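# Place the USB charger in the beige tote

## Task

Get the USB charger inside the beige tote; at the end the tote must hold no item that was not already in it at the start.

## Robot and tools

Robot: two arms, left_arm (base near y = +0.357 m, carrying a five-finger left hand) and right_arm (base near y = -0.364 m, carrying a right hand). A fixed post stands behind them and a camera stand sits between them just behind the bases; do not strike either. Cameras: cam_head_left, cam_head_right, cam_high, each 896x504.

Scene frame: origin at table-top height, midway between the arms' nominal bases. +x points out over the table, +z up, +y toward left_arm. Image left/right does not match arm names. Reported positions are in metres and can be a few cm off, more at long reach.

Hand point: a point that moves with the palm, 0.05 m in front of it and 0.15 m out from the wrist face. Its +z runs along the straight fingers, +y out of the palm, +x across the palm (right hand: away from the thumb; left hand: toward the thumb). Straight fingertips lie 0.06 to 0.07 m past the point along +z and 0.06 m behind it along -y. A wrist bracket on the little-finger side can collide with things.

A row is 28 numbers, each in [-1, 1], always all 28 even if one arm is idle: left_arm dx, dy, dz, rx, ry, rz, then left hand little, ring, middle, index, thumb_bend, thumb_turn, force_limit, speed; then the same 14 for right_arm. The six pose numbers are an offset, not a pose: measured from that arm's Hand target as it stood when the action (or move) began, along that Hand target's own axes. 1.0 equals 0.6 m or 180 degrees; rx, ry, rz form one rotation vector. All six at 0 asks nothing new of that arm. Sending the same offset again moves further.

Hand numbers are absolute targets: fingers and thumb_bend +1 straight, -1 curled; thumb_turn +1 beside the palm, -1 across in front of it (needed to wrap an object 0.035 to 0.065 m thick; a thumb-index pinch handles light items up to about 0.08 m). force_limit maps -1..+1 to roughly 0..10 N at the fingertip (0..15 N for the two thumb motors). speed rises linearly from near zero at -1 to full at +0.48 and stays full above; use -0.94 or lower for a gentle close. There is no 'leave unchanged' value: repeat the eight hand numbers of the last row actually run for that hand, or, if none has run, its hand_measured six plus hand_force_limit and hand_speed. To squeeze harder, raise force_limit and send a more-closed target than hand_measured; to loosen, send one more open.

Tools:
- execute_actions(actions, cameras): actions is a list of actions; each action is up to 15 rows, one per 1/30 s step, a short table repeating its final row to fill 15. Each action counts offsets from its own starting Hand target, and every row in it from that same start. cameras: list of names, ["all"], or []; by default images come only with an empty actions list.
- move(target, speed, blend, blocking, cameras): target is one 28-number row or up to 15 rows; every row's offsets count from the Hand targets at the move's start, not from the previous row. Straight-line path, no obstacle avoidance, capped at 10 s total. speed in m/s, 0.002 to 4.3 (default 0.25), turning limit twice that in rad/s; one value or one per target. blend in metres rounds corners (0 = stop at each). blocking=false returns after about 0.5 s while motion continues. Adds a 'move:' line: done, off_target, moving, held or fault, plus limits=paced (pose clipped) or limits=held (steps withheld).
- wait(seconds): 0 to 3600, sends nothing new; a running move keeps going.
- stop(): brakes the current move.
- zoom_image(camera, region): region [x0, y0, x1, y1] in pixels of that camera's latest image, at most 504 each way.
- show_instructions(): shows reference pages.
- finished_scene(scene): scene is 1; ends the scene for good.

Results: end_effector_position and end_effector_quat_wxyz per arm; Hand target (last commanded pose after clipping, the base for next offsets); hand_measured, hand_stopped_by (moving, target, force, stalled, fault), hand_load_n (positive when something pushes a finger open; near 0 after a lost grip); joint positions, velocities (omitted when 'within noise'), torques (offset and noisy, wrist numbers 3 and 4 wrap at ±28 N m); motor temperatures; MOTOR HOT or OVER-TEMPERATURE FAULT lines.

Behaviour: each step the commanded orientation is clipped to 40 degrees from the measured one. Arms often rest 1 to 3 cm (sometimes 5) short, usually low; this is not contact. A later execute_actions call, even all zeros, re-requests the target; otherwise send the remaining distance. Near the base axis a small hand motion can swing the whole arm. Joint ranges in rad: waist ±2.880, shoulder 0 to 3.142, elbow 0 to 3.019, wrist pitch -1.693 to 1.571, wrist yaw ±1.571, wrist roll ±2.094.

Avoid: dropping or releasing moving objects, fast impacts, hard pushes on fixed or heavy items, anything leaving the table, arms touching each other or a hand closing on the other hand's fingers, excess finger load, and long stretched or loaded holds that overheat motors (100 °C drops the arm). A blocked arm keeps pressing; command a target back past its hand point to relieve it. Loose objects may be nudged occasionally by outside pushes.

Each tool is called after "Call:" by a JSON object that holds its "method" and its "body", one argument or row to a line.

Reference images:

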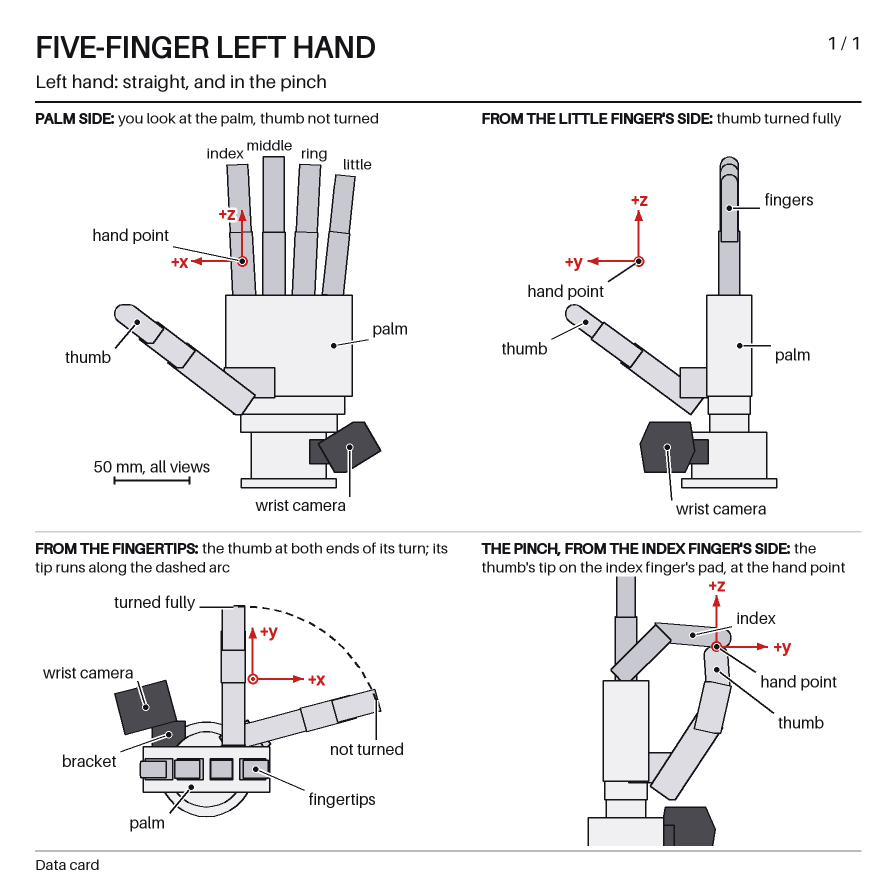

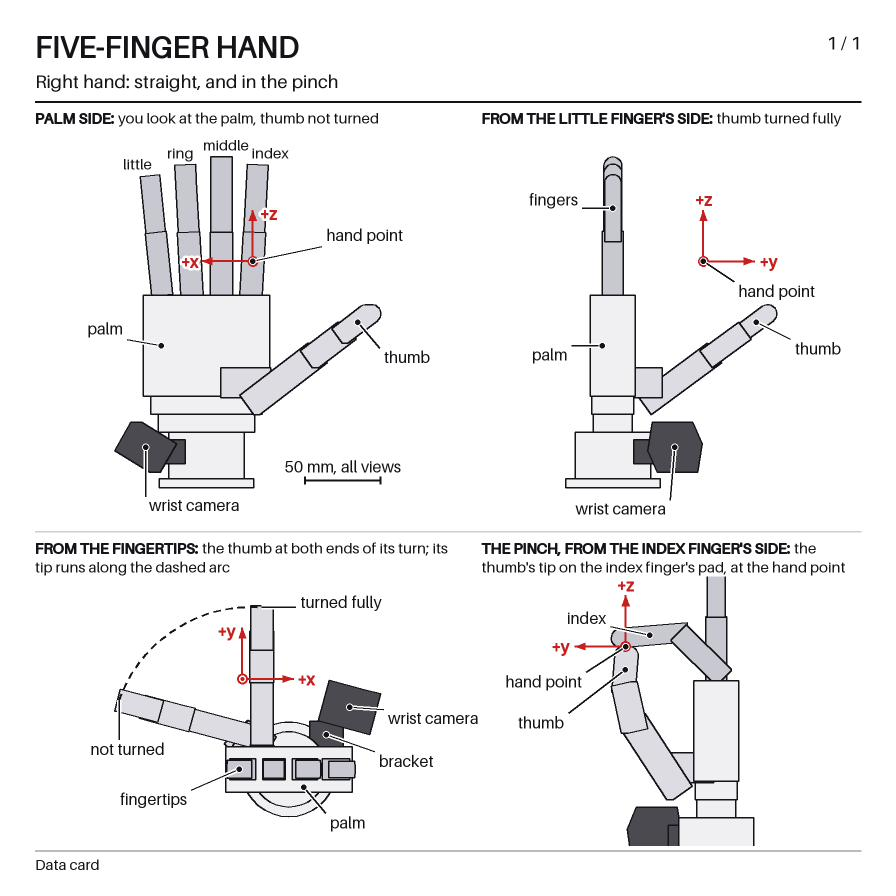

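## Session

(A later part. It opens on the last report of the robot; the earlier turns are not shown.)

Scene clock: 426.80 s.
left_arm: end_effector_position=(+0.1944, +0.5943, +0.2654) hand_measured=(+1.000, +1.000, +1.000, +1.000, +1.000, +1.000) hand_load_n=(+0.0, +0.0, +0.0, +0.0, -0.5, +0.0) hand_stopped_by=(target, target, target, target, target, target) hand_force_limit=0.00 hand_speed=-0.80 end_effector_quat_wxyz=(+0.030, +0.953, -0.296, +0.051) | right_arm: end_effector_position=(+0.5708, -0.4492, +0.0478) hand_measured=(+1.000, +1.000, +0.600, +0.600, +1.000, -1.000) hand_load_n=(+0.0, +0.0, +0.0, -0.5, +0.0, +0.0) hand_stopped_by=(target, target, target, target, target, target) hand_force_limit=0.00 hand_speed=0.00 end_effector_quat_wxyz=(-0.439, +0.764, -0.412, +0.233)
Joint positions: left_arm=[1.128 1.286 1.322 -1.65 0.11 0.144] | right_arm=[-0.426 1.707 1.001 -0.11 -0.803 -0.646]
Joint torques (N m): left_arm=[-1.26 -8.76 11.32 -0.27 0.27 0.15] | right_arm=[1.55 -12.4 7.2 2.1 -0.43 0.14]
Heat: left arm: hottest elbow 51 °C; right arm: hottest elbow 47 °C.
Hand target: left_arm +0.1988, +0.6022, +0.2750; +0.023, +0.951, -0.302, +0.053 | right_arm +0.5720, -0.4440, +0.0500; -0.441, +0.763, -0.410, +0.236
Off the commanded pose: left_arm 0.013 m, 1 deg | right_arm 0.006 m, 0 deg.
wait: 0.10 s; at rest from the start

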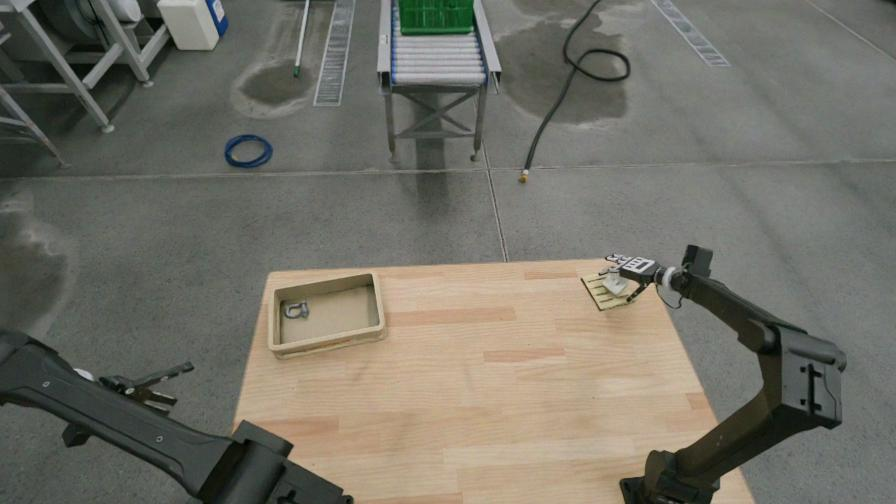

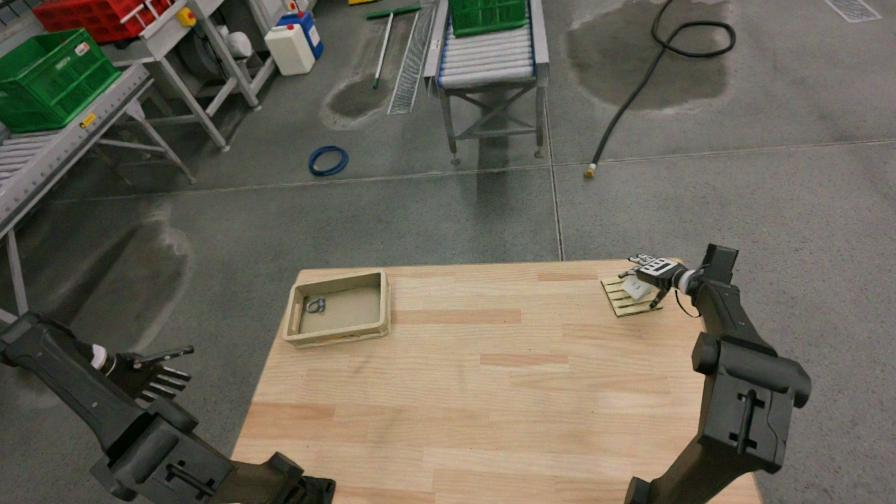

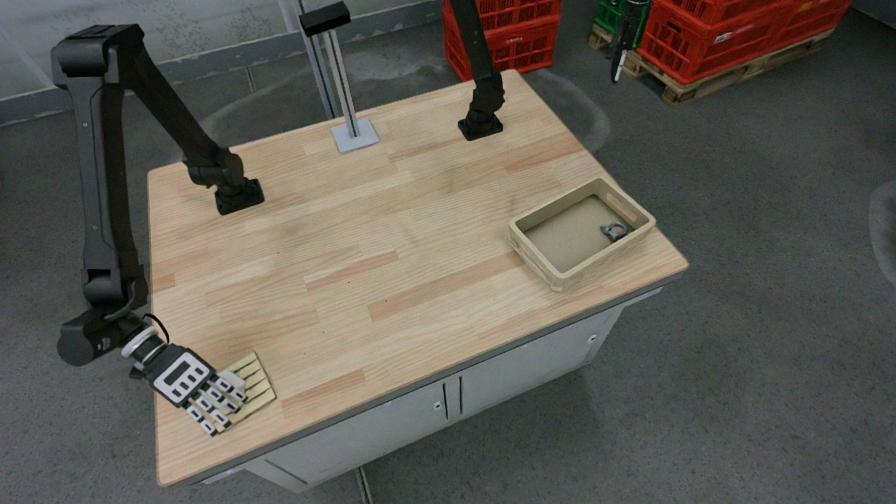

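Call:
{"method": "move", "body": {
  "target": [0,0,0,0,0,0,1,1,1,1,1,1,0,-0.8,0,0,0,0,0,0,1,1,0.0,0.0,0.2,-1,-0.4,-0.92],
  "speed": 0.05
}}

Call:
{"method": "wait", "body": {
  "seconds": 2,
  "cameras": ["all"]
}}

Call:
{"method": "zoom_image", "body": {
  "camera": "cam_head_left",
  "region": [570, 240, 670, 315]
}}

Call:
{"method": "zoom_image", "body": {
  "camera": "cam_high",
  "region": [150, 340, 280, 440]
}}

Scene clock: 447.37 s.
left_arm: end_effector_position=(+0.1944, +0.5943, +0.2654) hand_measured=(+1.000, +1.000, +1.000, +1.000, +1.000, +1.000) hand_load_n=(+0.0, +0.0, +0.0, +0.0, +0.0, +0.0) hand_stopped_by=(target, target, target, target, target, target) hand_force_limit=0.00 hand_speed=-0.80 end_effector_quat_wxyz=(+0.030, +0.953, -0.296, +0.051) | right_arm: end_effector_position=(+0.5718, -0.4495, +0.0492) hand_measured=(+1.000, +1.000, +0.116, +0.108, +0.754, -1.000) hand_load_n=(+0.0, +0.0, +3.0, +3.0, +5.5, +0.0) hand_stopped_by=(target, target, force, force, force, target) hand_force_limit=-0.40 hand_speed=-0.92 end_effector_quat_wxyz=(-0.440, +0.763, -0.412, +0.235)
Joint positions: left_arm=[1.128 1.286 1.322 -1.65 0.11 0.144] | right_arm=[-0.426 1.706 1.001 -0.105 -0.803 -0.643]
Joint torques (N m): left_arm=[-1.44 -8.64 11.33 -0.28 0.26 0.14] | right_arm=[2.26 -11.46 7.21 1.87 -0.4 0.14]
Motor temperatures (°C): left_arm=[27 35 51 30 30 26] | right_arm=[31 40 45 31 26 28]
Heat: left arm: hottest elbow 51 °C; right arm: hottest elbow 45 °C.
Hand target: left_arm +0.1988, +0.6022, +0.2750; +0.023, +0.951, -0.302, +0.053 | right_arm +0.5720, -0.4440, +0.0501; -0.441, +0.763, -0.410, +0.236
Off the commanded pose: left_arm 0.013 m, 1 deg | right_arm 0.005 m, 0 deg.
move: done

Scene clock: 449.37 s.
left_arm: end_effector_position=(+0.1944, +0.5943, +0.2654) hand_measured=(+1.000, +1.000, +1.000, +1.000, +1.000, +1.000) hand_load_n=(+0.0, -0.5, +0.0, +0.0, +0.0, +0.0) hand_stopped_by=(target, target, target, target, target, target) hand_force_limit=0.00 hand_speed=-0.80 end_effector_quat_wxyz=(+0.030, +0.953, -0.296, +0.051) | right_arm: end_effector_position=(+0.5718, -0.4495, +0.0492) hand_measured=(+1.000, +1.000, +0.116, +0.108, +0.754, -1.000) hand_load_n=(+0.0, +0.0, +3.0, +3.0, +6.0, +0.0) hand_stopped_by=(target, target, force, force, force, target) hand_force_limit=-0.40 hand_speed=-0.92 end_effector_quat_wxyz=(-0.440, +0.763, -0.412, +0.235)
Joint positions: left_arm=[1.128 1.286 1.322 -1.65 0.11 0.144] | right_arm=[-0.426 1.706 1.001 -0.105 -0.803 -0.643]
Joint torques (N m): left_arm=[-1.2 -8.7 11.33 -0.27 0.27 0.15] | right_arm=[2.02 -12.4 7.1 1.83 -0.4 0.14]
Heat: left arm: hottest elbow 51 °C; right arm: hottest elbow 45 °C.
Hand target: left_arm +0.1988, +0.6022, +0.2750; +0.023, +0.951, -0.302, +0.053 | right_arm +0.5720, -0.4440, +0.0501; -0.441, +0.763, -0.410, +0.236
Off the commanded pose: left_arm 0.013 m, 1 deg | right_arm 0.005 m, 0 deg.
wait: 2.00 s; at rest by 0.17 s

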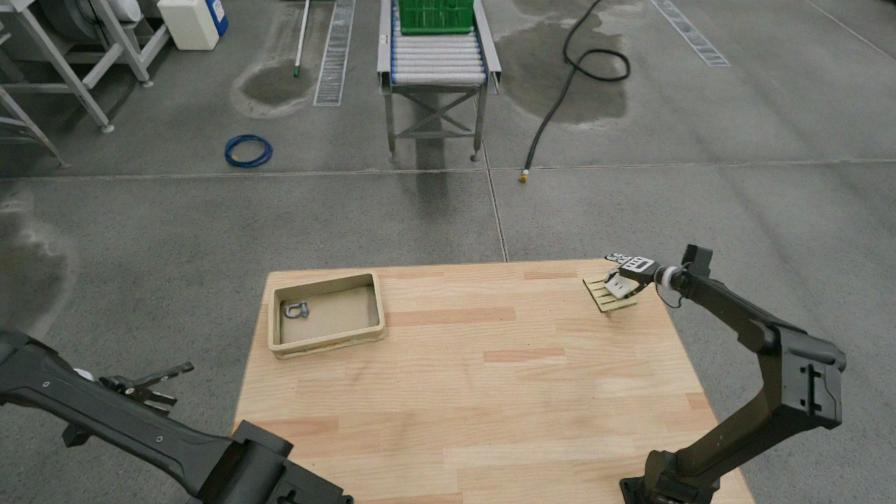

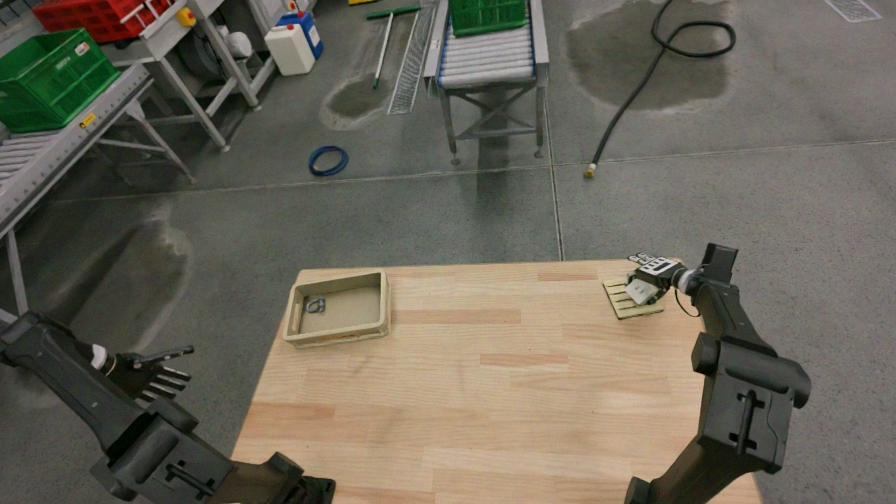

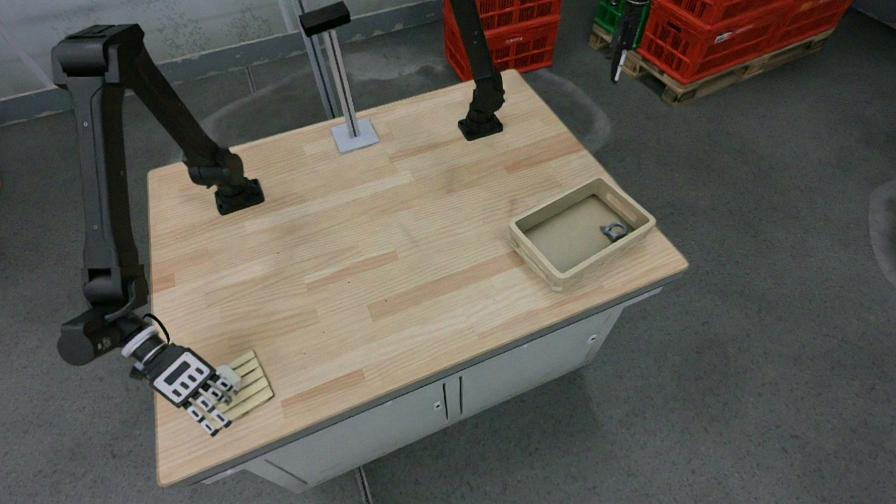

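Scaled by 5.040.

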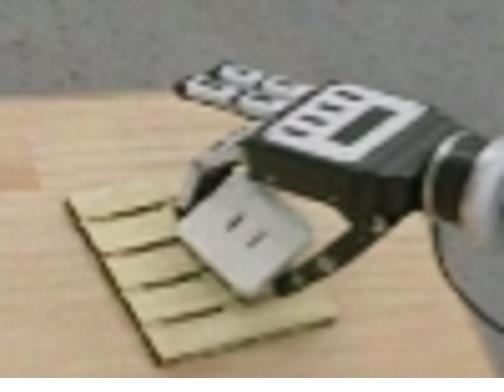

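Scaled by 3.877.

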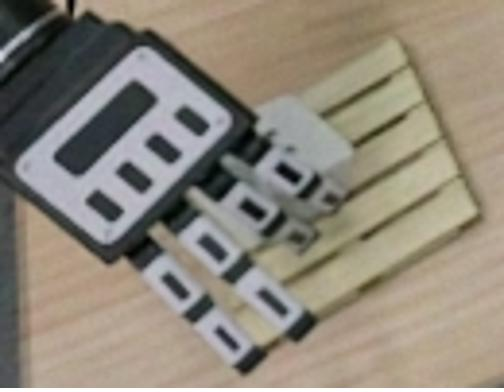

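Call:
{"method": "move", "body": {
  "target": [0,0,0,0,0,0,1,1,1,1,1,1,0,-0.8,0,0,0,0,0,0,1,1,-0.05,-0.05,0.15,-1,-0.2,-0.92],
  "speed": 0.05
}}

Call:
{"method": "move", "body": {
  "target": [0,0,0,0,0,0,1,1,1,1,1,1,0,-0.8,0,-0.072,-0.0417,0,0,0,1,1,-0.05,-0.05,0.15,-1,-0.2,-0.92],
  "speed": 0.06,
  "cameras": ["all"]
}}

Call:
{"method": "zoom_image", "body": {
  "camera": "cam_head_left",
  "region": [570, 220, 690, 315]
}}

Call:
{"method": "zoom_image", "body": {
  "camera": "cam_high",
  "region": [150, 320, 290, 440]
}}

Scene clock: 457.67 s.
left_arm: end_effector_position=(+0.1944, +0.5943, +0.2654) hand_measured=(+1.000, +1.000, +1.000, +1.000, +1.000, +1.000) hand_load_n=(+0.0, +0.0, +0.0, +0.0, +0.0, +0.0) hand_stopped_by=(target, target, target, target, target, target) hand_force_limit=0.00 hand_speed=-0.80 end_effector_quat_wxyz=(+0.030, +0.953, -0.296, +0.051) | right_arm: end_effector_position=(+0.5718, -0.4492, +0.0494) hand_measured=(+1.000, +1.000, +0.102, +0.088, +0.754, -1.000) hand_load_n=(+0.0, +0.0, +3.5, +4.0, +8.0, +0.0) hand_stopped_by=(target, target, force, force, force, target) hand_force_limit=-0.20 hand_speed=-0.92 end_effector_quat_wxyz=(-0.440, +0.763, -0.412, +0.235)
Joint positions: left_arm=[1.128 1.286 1.322 -1.65 0.11 0.144] | right_arm=[-0.426 1.705 1.001 -0.105 -0.803 -0.642]
Joint torques (N m): left_arm=[-1.38 -8.64 11.37 -0.28 0.28 0.15] | right_arm=[1.67 -12.51 7.17 1.76 -0.42 0.04]
Heat: left arm: hottest elbow 51 °C; right arm: hottest elbow 44 °C.
Hand target: left_arm +0.1988, +0.6022, +0.2750; +0.023, +0.951, -0.302, +0.053 | right_arm +0.5721, -0.4440, +0.0501; -0.441, +0.763, -0.410, +0.236
Off the commanded pose: left_arm 0.013 m, 1 deg | right_arm 0.005 m, 0 deg.
move: done

Scene clock: 458.90 s.
left_arm: end_effector_position=(+0.1944, +0.5943, +0.2654) hand_measured=(+1.000, +1.000, +1.000, +1.000, +1.000, +1.000) hand_load_n=(+0.0, +0.0, +0.0, +0.0, +0.0, +0.0) hand_stopped_by=(target, target, target, target, target, target) hand_force_limit=0.00 hand_speed=-0.80 end_effector_quat_wxyz=(+0.030, +0.953, -0.296, +0.051) | right_arm: end_effector_position=(+0.5562, -0.4430, +0.0778) hand_measured=(+1.000, +1.000, +0.102, +0.088, +0.754, -1.000) hand_load_n=(+0.0, +0.0, +3.5, +3.5, +8.0, +0.0) hand_stopped_by=(target, target, force, force, force, target) hand_force_limit=-0.20 hand_speed=-0.92 end_effector_quat_wxyz=(-0.438, +0.763, -0.420, +0.222)
Joint positions: left_arm=[1.128 1.286 1.322 -1.65 0.11 0.144] | right_arm=[-0.426 1.627 1.001 -0.215 -0.801 -0.642]
Joint torques (N m): left_arm=[-1.44 -8.7 11.33 -0.28 0.27 0.15] | right_arm=[1.79 -11.63 12.05 0.77 -0.54 0.09]
Heat: left arm: hottest elbow 51 °C; right arm: hottest elbow 44 °C.
Hand target: left_arm +0.1988, +0.6022, +0.2750; +0.023, +0.951, -0.302, +0.053 | right_arm +0.5720, -0.4441, +0.1001; -0.441, +0.763, -0.410, +0.236
Off the commanded pose: left_arm 0.013 m, 1 deg | right_arm 0.027 m, 2 deg.
move: off_target (right_arm)

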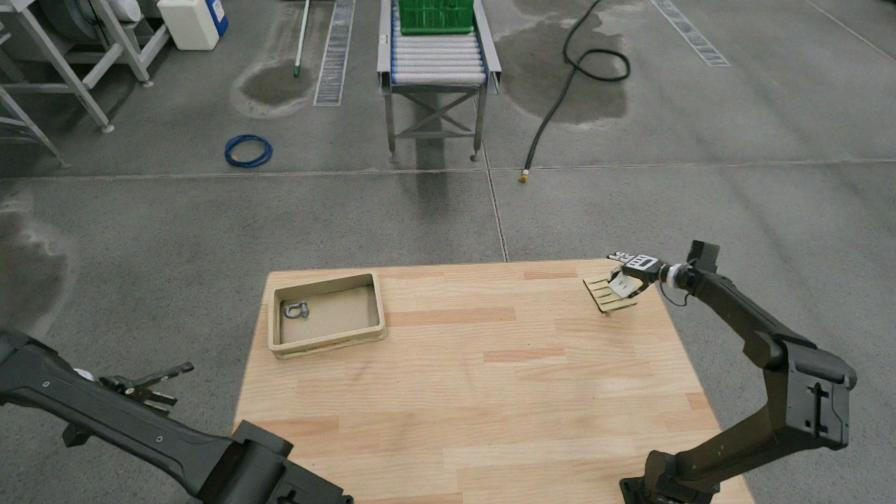

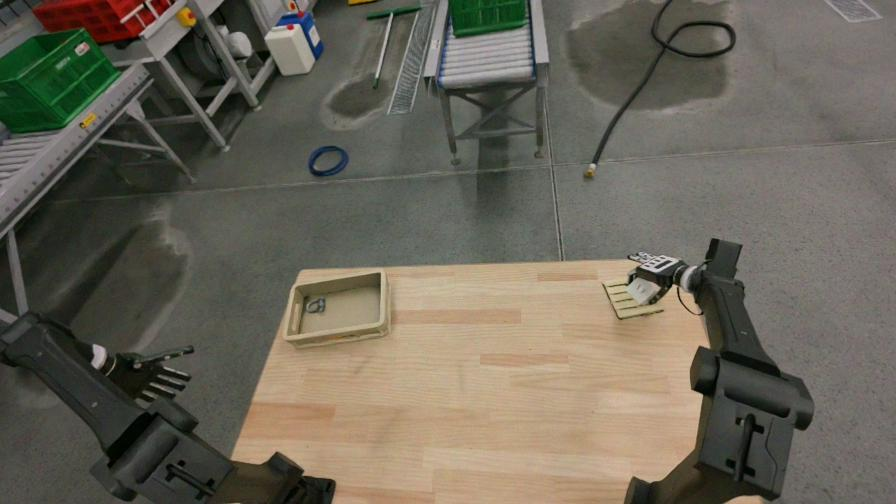

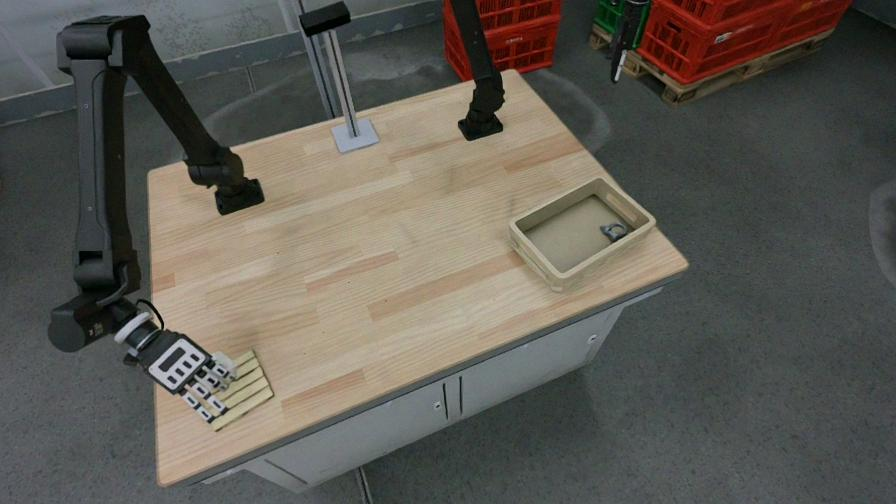

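Scaled by 4.200.

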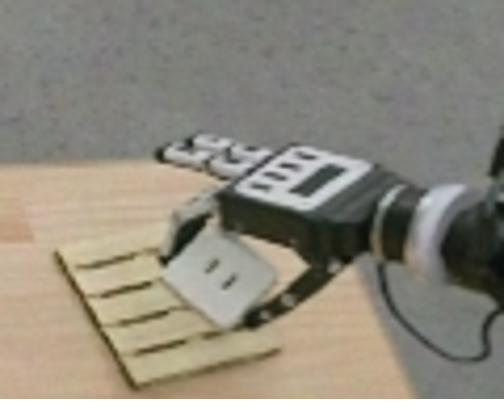

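Scaled by 3.600.

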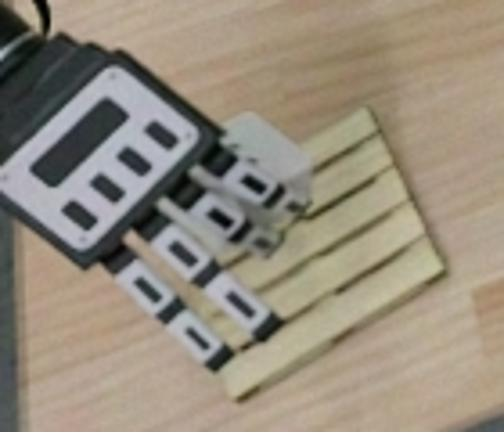

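Call:
{"method": "zoom_image", "body": {
  "camera": "cam_head_left",
  "region": [250, 255, 410, 370]
}}

Call:
{"method": "zoom_image", "body": {
  "camera": "cam_high",
  "region": [490, 160, 680, 310]
}}

Scaled by 3.150.

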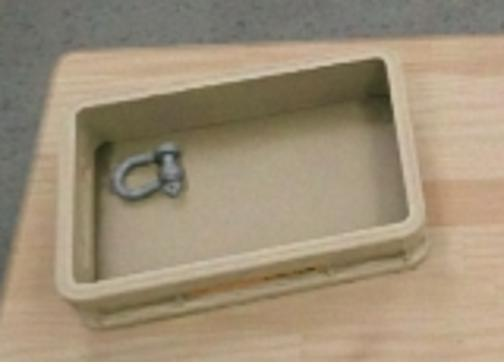

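Scaled by 2.653.

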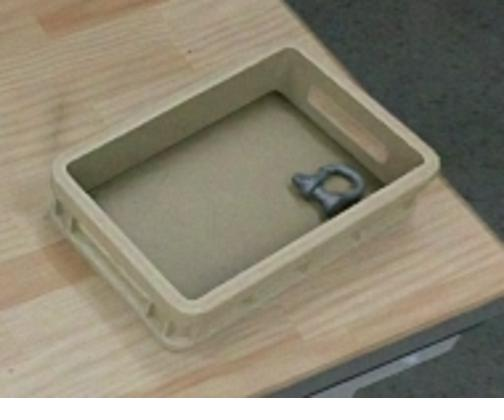

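Call:
{"method": "move", "body": {
  "target": [
    [0,0,0,0,0,0,1,1,1,1,1,1,0,-0.8,-0.0397,-0.1067,-0.082,0,0,0,1,1,-0.05,-0.05,0.15,-1,-0.2,-0.92],
    [0,0,0,0,0,0,1,1,1,1,1,1,0,-0.8,-0.6139,-0.3188,0.1189,0,-0.0577,-0.0333,1,1,-0.05,-0.05,0.15,-1,-0.2,-0.92]
  ],
  "speed": [0.1,0.2],
  "blend": [0.03,0],
  "cameras": ["all"]
}}

Scene clock: 505.07 s.
left_arm: end_effector_position=(+0.1944, +0.5943, +0.2654) hand_measured=(+1.000, +1.000, +1.000, +1.000, +1.000, +1.000) hand_load_n=(+0.0, +0.0, +0.0, +0.0, +0.0, +0.0) hand_stopped_by=(target, target, target, target, target, target) hand_force_limit=0.00 hand_speed=-0.80 end_effector_quat_wxyz=(+0.030, +0.953, -0.296, +0.051) | right_arm: end_effector_position=(+0.4787, -0.0600, +0.2055) hand_measured=(+1.000, +1.000, +0.102, +0.088, +0.754, -1.000) hand_load_n=(+0.0, +0.0, +4.0, +3.5, +8.0, +0.0) hand_stopped_by=(target, target, force, force, force, target) hand_force_limit=-0.20 hand_speed=-0.92 end_effector_quat_wxyz=(-0.443, +0.815, -0.330, +0.173)
Joint positions: left_arm=[1.128 1.286 1.322 -1.65 0.11 0.144] | right_arm=[0.43 1.339 1.037 -0.308 -0.296 -0.189]
Joint torques (N m): left_arm=[-1.44 -8.7 11.33 -0.25 0.27 0.15] | right_arm=[0.5 -7.53 14.78 2.61 -0.18 0.15]
Heat: left arm: hottest elbow 52 °C; right arm: hottest elbow 49 °C.
Hand target: left_arm +0.1988, +0.6022, +0.2750; +0.023, +0.951, -0.302, +0.053 | right_arm +0.4998, -0.0503, +0.2308; -0.464, +0.801, -0.328, +0.189
Off the commanded pose: left_arm 0.013 m, 1 deg | right_arm 0.034 m, 3 deg.
move: off_target (right_arm)

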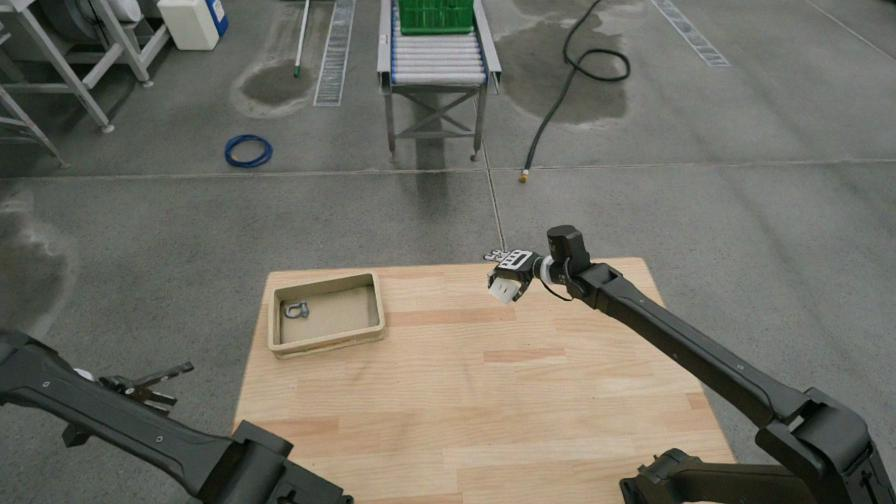

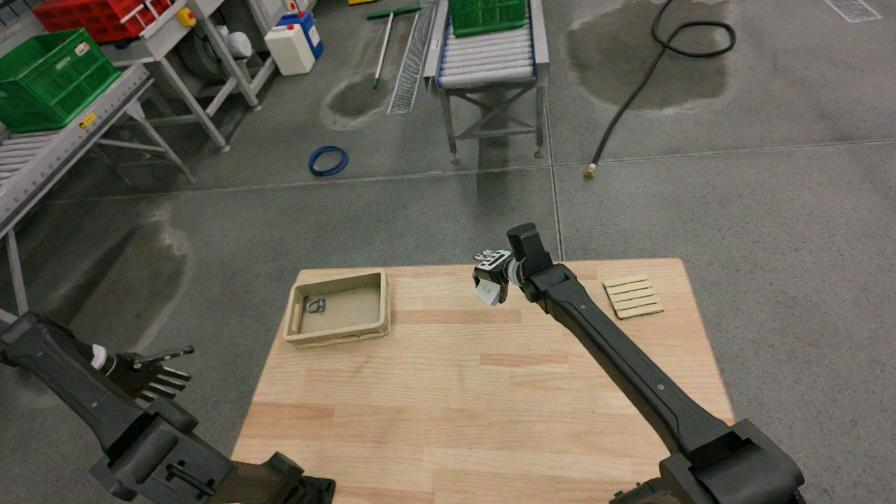

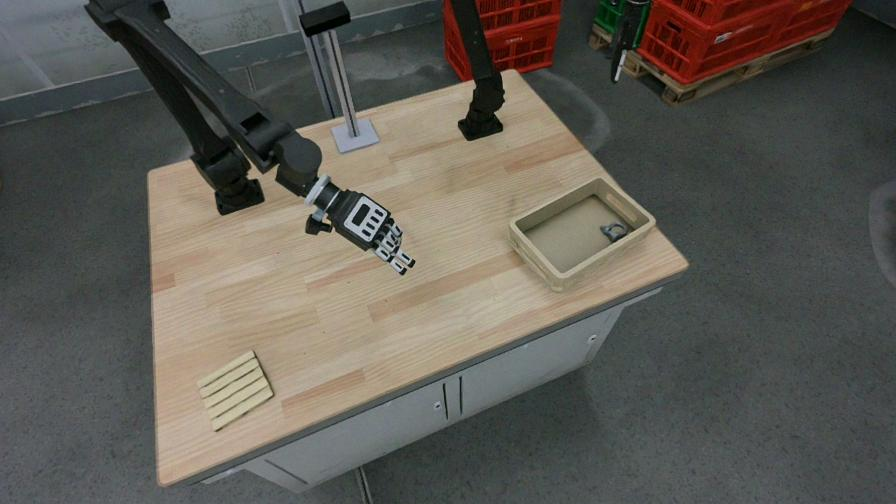

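Call:
{"method": "move", "body": {
  "target": [0,0,0,0,0,0,1,1,1,1,1,1,0,-0.8,-0.42,-0.2045,0.4445,0,-0.0482,-0.0277,1,1,-0.05,-0.05,0.15,-1,-0.2,-0.92],
  "speed": 0.15,
  "cameras": ["all"]
}}

Call:
{"method": "zoom_image", "body": {
  "camera": "cam_head_left",
  "region": [250, 225, 450, 370]
}}

Call:
{"method": "zoom_image", "body": {
  "camera": "cam_high",
  "region": [430, 130, 680, 310]
}}

Scene clock: 518.37 s.
left_arm: end_effector_position=(+0.1944, +0.5943, +0.2654) hand_measured=(+1.000, +1.000, +1.000, +1.000, +1.000, +1.000) hand_load_n=(+0.0, +0.0, +0.0, +0.5, +0.0, +0.0) hand_stopped_by=(target, target, target, target, target, target) hand_force_limit=0.00 hand_speed=-0.80 end_effector_quat_wxyz=(+0.030, +0.953, -0.296, +0.051) | right_arm: end_effector_position=(+0.5188, +0.3220, +0.1876) hand_measured=(+1.000, +1.000, +0.102, +0.088, +0.754, -1.000) hand_load_n=(-0.5, +0.0, +4.0, +3.5, +8.0, +0.0) hand_stopped_by=(target, target, force, force, force, target) hand_force_limit=-0.20 hand_speed=-0.92 end_effector_quat_wxyz=(-0.466, +0.835, -0.254, +0.147)
Joint positions: left_arm=[1.128 1.286 1.322 -1.65 0.11 0.144] | right_arm=[0.878 2.088 1.958 -0.422 -0.055 -0.044]
Joint torques (N m): left_arm=[-1.49 -8.82 11.34 -0.27 0.28 0.15] | right_arm=[0.97 -18.67 15.68 1.39 -0.03 0.14]
Heat: left arm: hottest elbow 52 °C; right arm: hottest elbow 49 °C.
Hand target: left_arm +0.1988, +0.6022, +0.2750; +0.023, +0.951, -0.302, +0.053 | right_arm +0.5248, +0.3349, +0.2044; -0.478, +0.827, -0.257, +0.148
Off the commanded pose: left_arm 0.013 m, 1 deg | right_arm 0.022 m, 2 deg.
move: off_target (right_arm)

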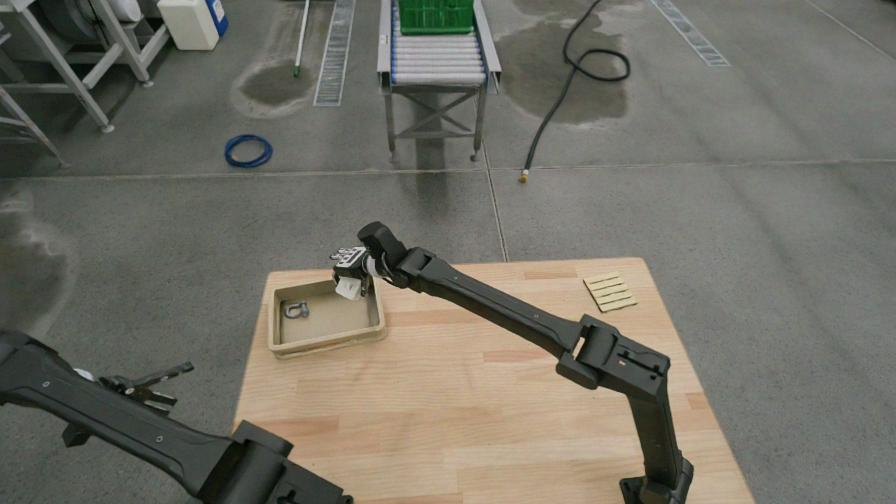

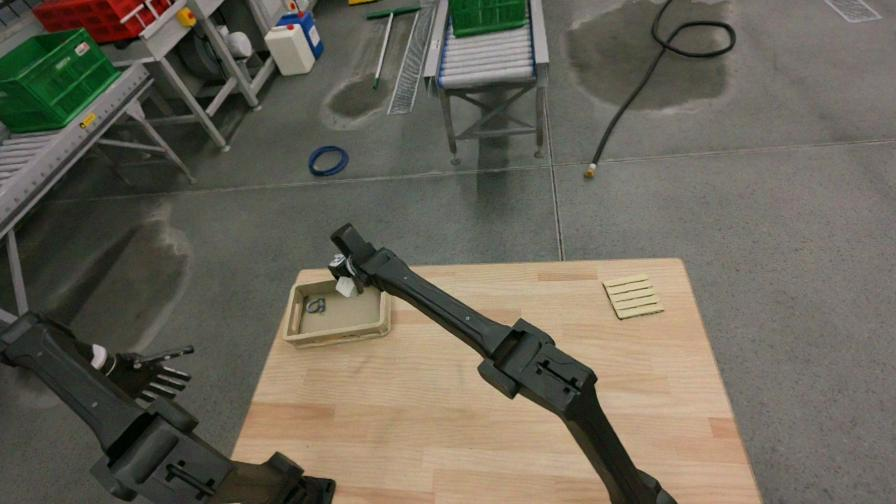

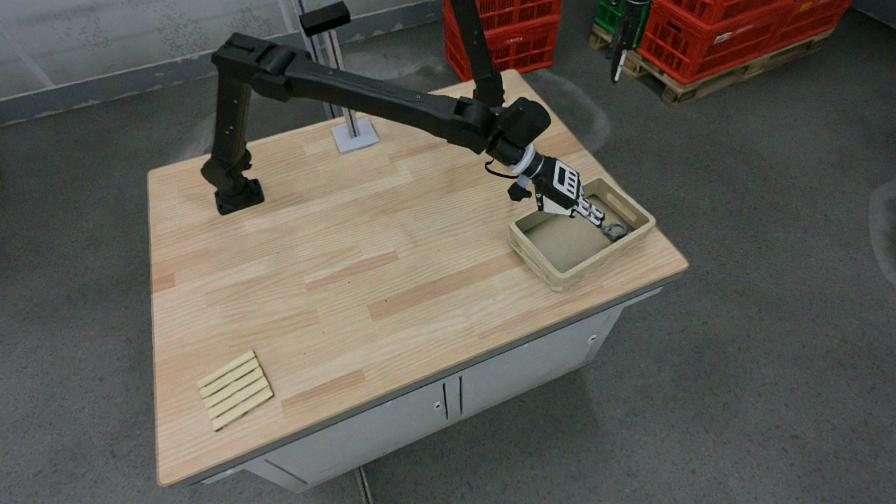

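Scaled by 2.520.

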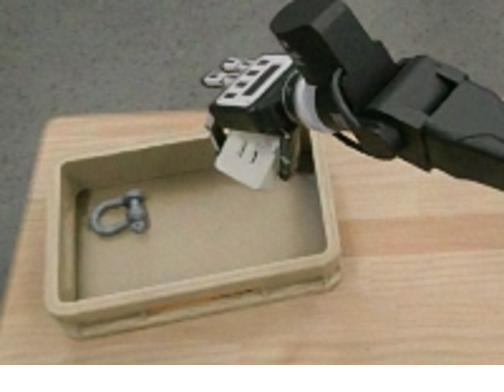

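Scaled by 2.016.

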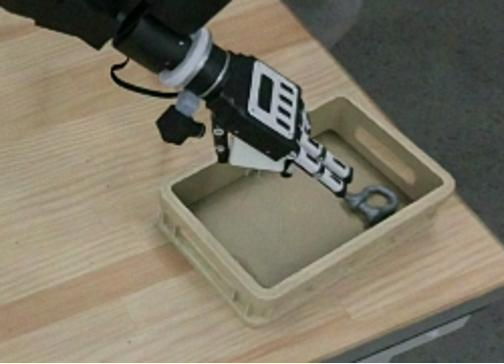

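Call:
{"method": "move", "body": {
  "target": [0,0,0,0,0,0,1,1,1,1,1,1,0,-0.8,-0.0838,0.0368,0.0365,0,0,0,1,1,-0.05,-0.05,0.15,-1,-0.2,-0.92],
  "speed": 0.1,
  "cameras": ["all"]
}}

Call:
{"method": "zoom_image", "body": {
  "camera": "cam_head_left",
  "region": [250, 225, 450, 370]
}}

Call:
{"method": "zoom_image", "body": {
  "camera": "cam_high",
  "region": [430, 130, 680, 310]
}}

Scene clock: 540.43 s.
left_arm: end_effector_position=(+0.1944, +0.5943, +0.2654) hand_measured=(+1.000, +1.000, +1.000, +1.000, +1.000, +1.000) hand_load_n=(+0.0, +0.0, +0.5, +0.0, +0.0, +0.0) hand_stopped_by=(target, target, target, target, target, target) hand_force_limit=0.00 hand_speed=-0.80 end_effector_quat_wxyz=(+0.030, +0.953, -0.296, +0.051) | right_arm: end_effector_position=(+0.4773, +0.3584, +0.1645) hand_measured=(+1.000, +1.000, +0.102, +0.088, +0.754, -1.000) hand_load_n=(+0.0, +0.0, +4.0, +3.0, +8.0, +0.0) hand_stopped_by=(target, target, force, force, force, target) hand_force_limit=-0.20 hand_speed=-0.92 end_effector_quat_wxyz=(-0.461, +0.839, -0.251, +0.144)
Joint positions: left_arm=[1.128 1.286 1.322 -1.65 0.11 0.144] | right_arm=[0.955 2.121 1.958 -0.401 0.005 -0.009]
Joint torques (N m): left_arm=[-1.44 -8.7 11.34 -0.28 0.27 0.16] | right_arm=[0.97 -18.78 13.57 2.76 0.04 0.11]
Motor temperatures (°C): left_arm=[26 34 52 29 30 26] | right_arm=[31 40 52 30 25 28]
Heat: left arm: hottest elbow 52 °C; right arm: hottest elbow 52 °C.
Hand target: left_arm +0.1988, +0.6022, +0.2750; +0.023, +0.951, -0.302, +0.053 | right_arm +0.4878, +0.3700, +0.1745; -0.478, +0.827, -0.257, +0.148
Off the commanded pose: left_arm 0.013 m, 1 deg | right_arm 0.019 m, 3 deg.
move: off_target (right_arm)

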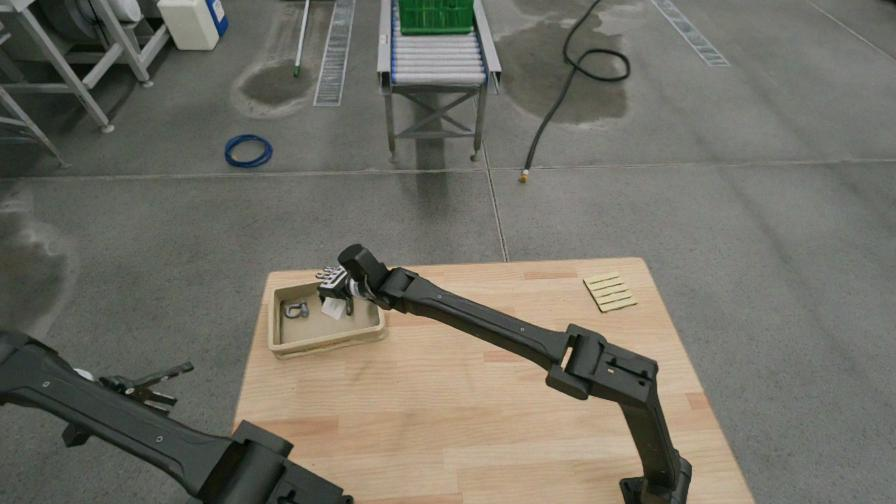

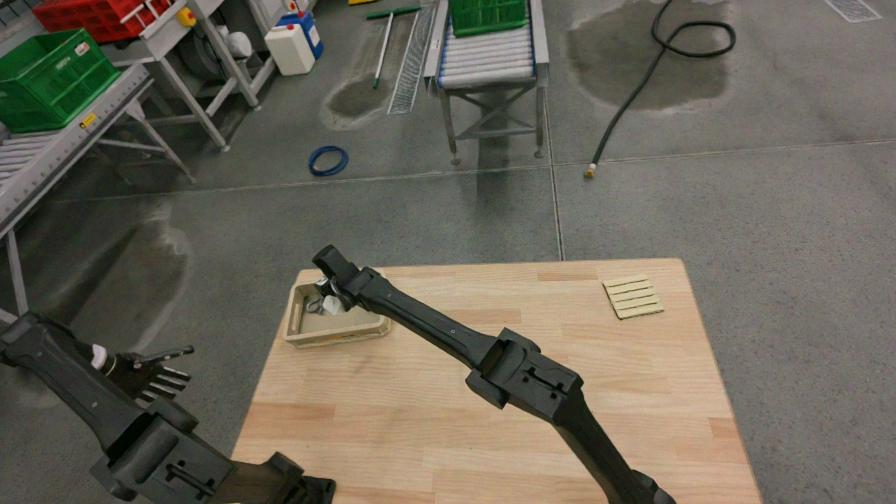

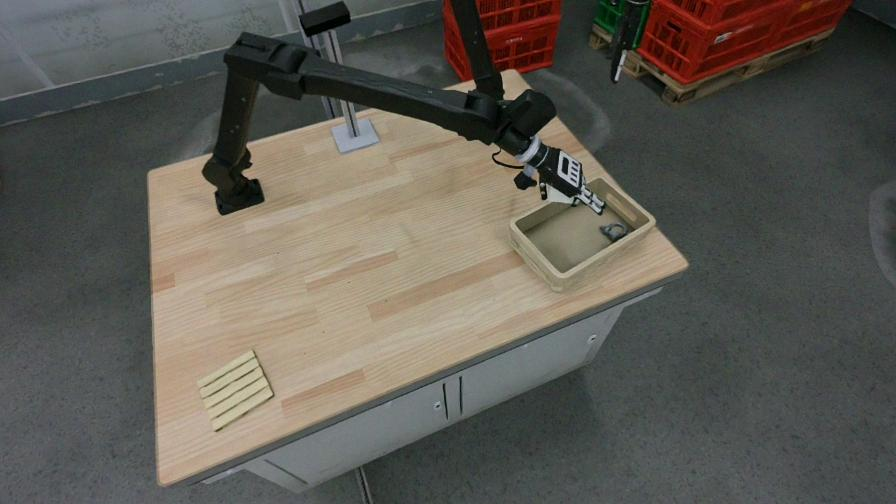

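Scaled by 2.520.

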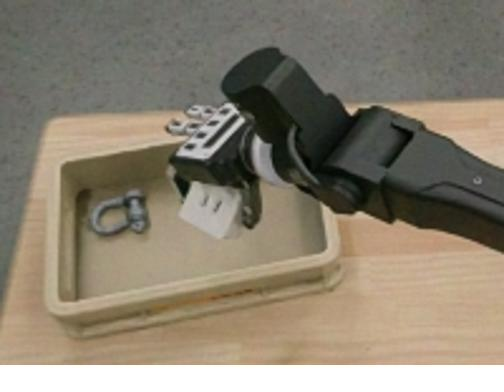

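Scaled by 2.016.

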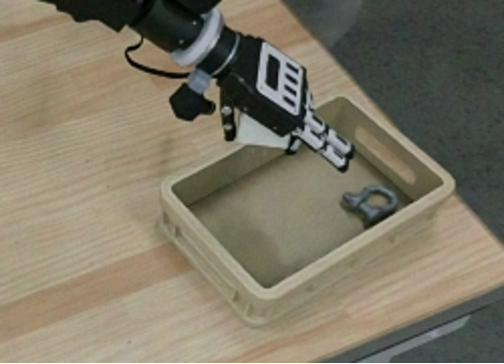

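Call:
{"method": "move", "body": {
  "target": [
    [0,0,0,0,0,0,1,1,1,1,1,1,0,-0.8,0.0322,0.0232,0.0263,0,0,0,1,1,-0.05,-0.05,0.15,-1,-0.2,-0.92],
    [0,0,0,0,0,0,1,1,1,1,1,1,0,-0.8,0.0323,0.1092,0.0758,0,0,0,1,1,-0.05,-0.05,0.15,-1,-0.2,-0.92]
  ],
  "speed": 0.07,
  "blend": [0.01,0],
  "cameras": ["all"]
}}

Call:
{"method": "zoom_image", "body": {
  "camera": "cam_head_left",
  "region": [260, 255, 410, 365]
}}

Call:
{"method": "zoom_image", "body": {
  "camera": "cam_high",
  "region": [490, 150, 670, 300]
}}

Call:
{"method": "zoom_image", "body": {
  "camera": "cam_head_right",
  "region": [270, 245, 420, 355]
}}

Scene clock: 573.70 s.
left_arm: end_effector_position=(+0.1944, +0.5943, +0.2654) hand_measured=(+1.000, +1.000, +1.000, +1.000, +1.000, +1.000) hand_load_n=(+0.0, +0.0, +0.0, +0.0, +0.0, +0.0) hand_stopped_by=(target, target, target, target, target, target) hand_force_limit=0.00 hand_speed=-0.80 end_effector_quat_wxyz=(+0.030, +0.953, -0.296, +0.051) | right_arm: end_effector_position=(+0.5015, +0.3643, +0.1056) hand_measured=(+1.000, +1.000, +0.102, +0.088, +0.754, -1.000) hand_load_n=(+0.0, +0.0, +4.0, +3.5, +8.0, +0.0) hand_stopped_by=(target, target, force, force, force, target) hand_force_limit=-0.20 hand_speed=-0.92 end_effector_quat_wxyz=(-0.476, +0.829, -0.254, +0.147)
Joint positions: left_arm=[1.128 1.286 1.322 -1.65 0.11 0.144] | right_arm=[0.931 2.199 1.915 -0.244 -0.012 -0.009]
Joint torques (N m): left_arm=[-1.32 -8.59 11.33 -0.28 0.27 0.15] | right_arm=[0.73 -19.84 9.91 2.88 -0.18 -0.01]
Heat: left arm: hottest elbow 52 °C; right arm: hottest elbow 53 °C.
Hand target: left_arm +0.1988, +0.6022, +0.2750; +0.023, +0.951, -0.302, +0.053 | right_arm +0.5076, +0.3645, +0.0948; -0.478, +0.827, -0.257, +0.148
Off the commanded pose: left_arm 0.013 m, 1 deg | right_arm 0.012 m, 0 deg.
move: off_target (right_arm)

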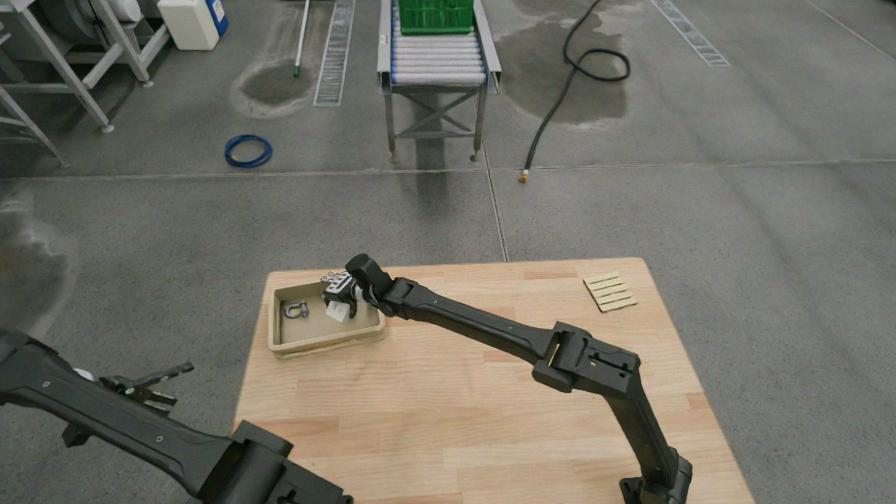

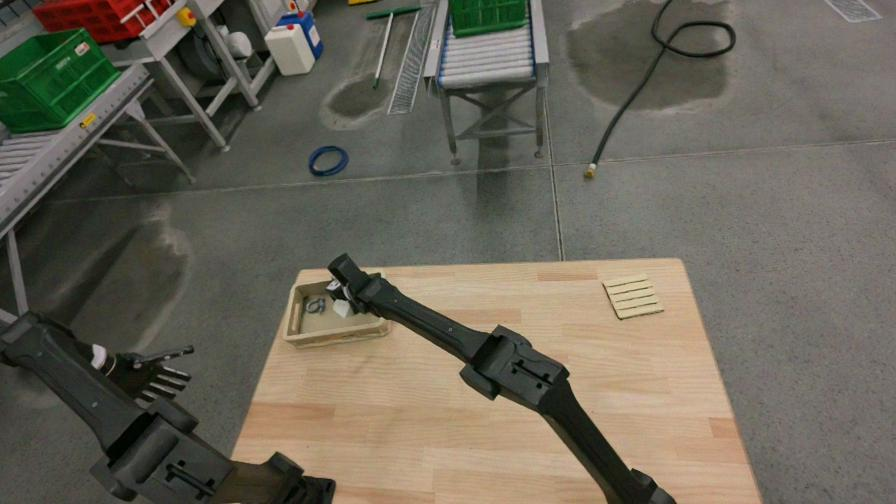

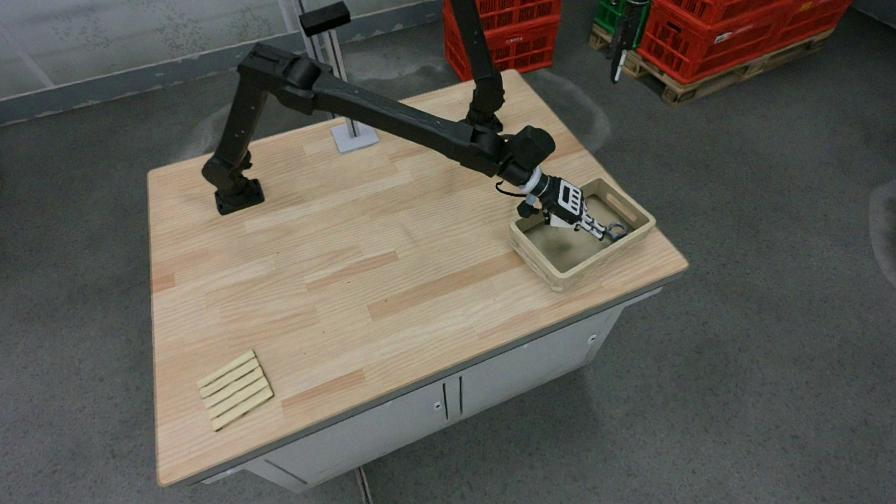

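Scaled by 3.360.

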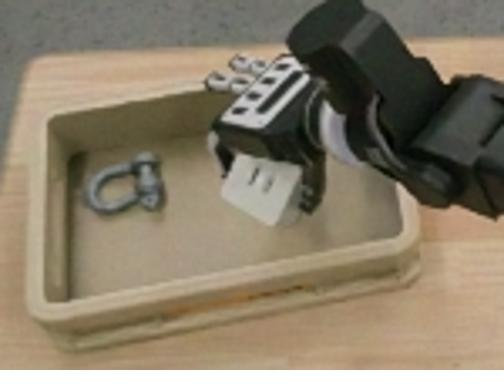

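Scaled by 2.800.

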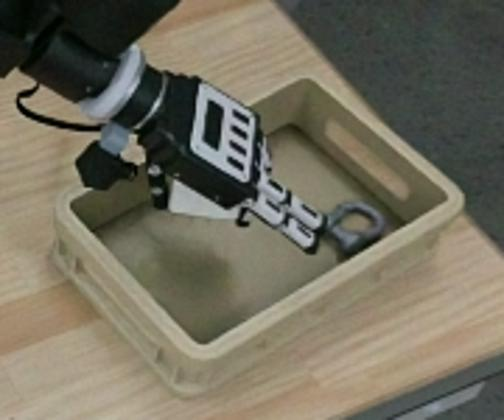

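Scaled by 3.360.

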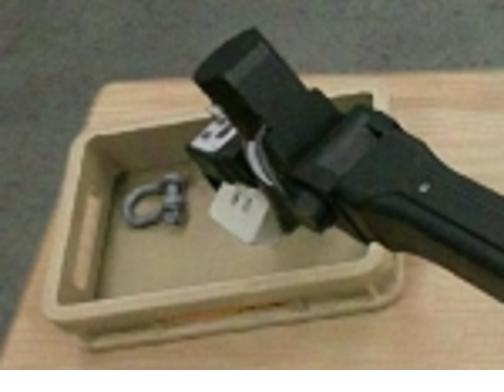

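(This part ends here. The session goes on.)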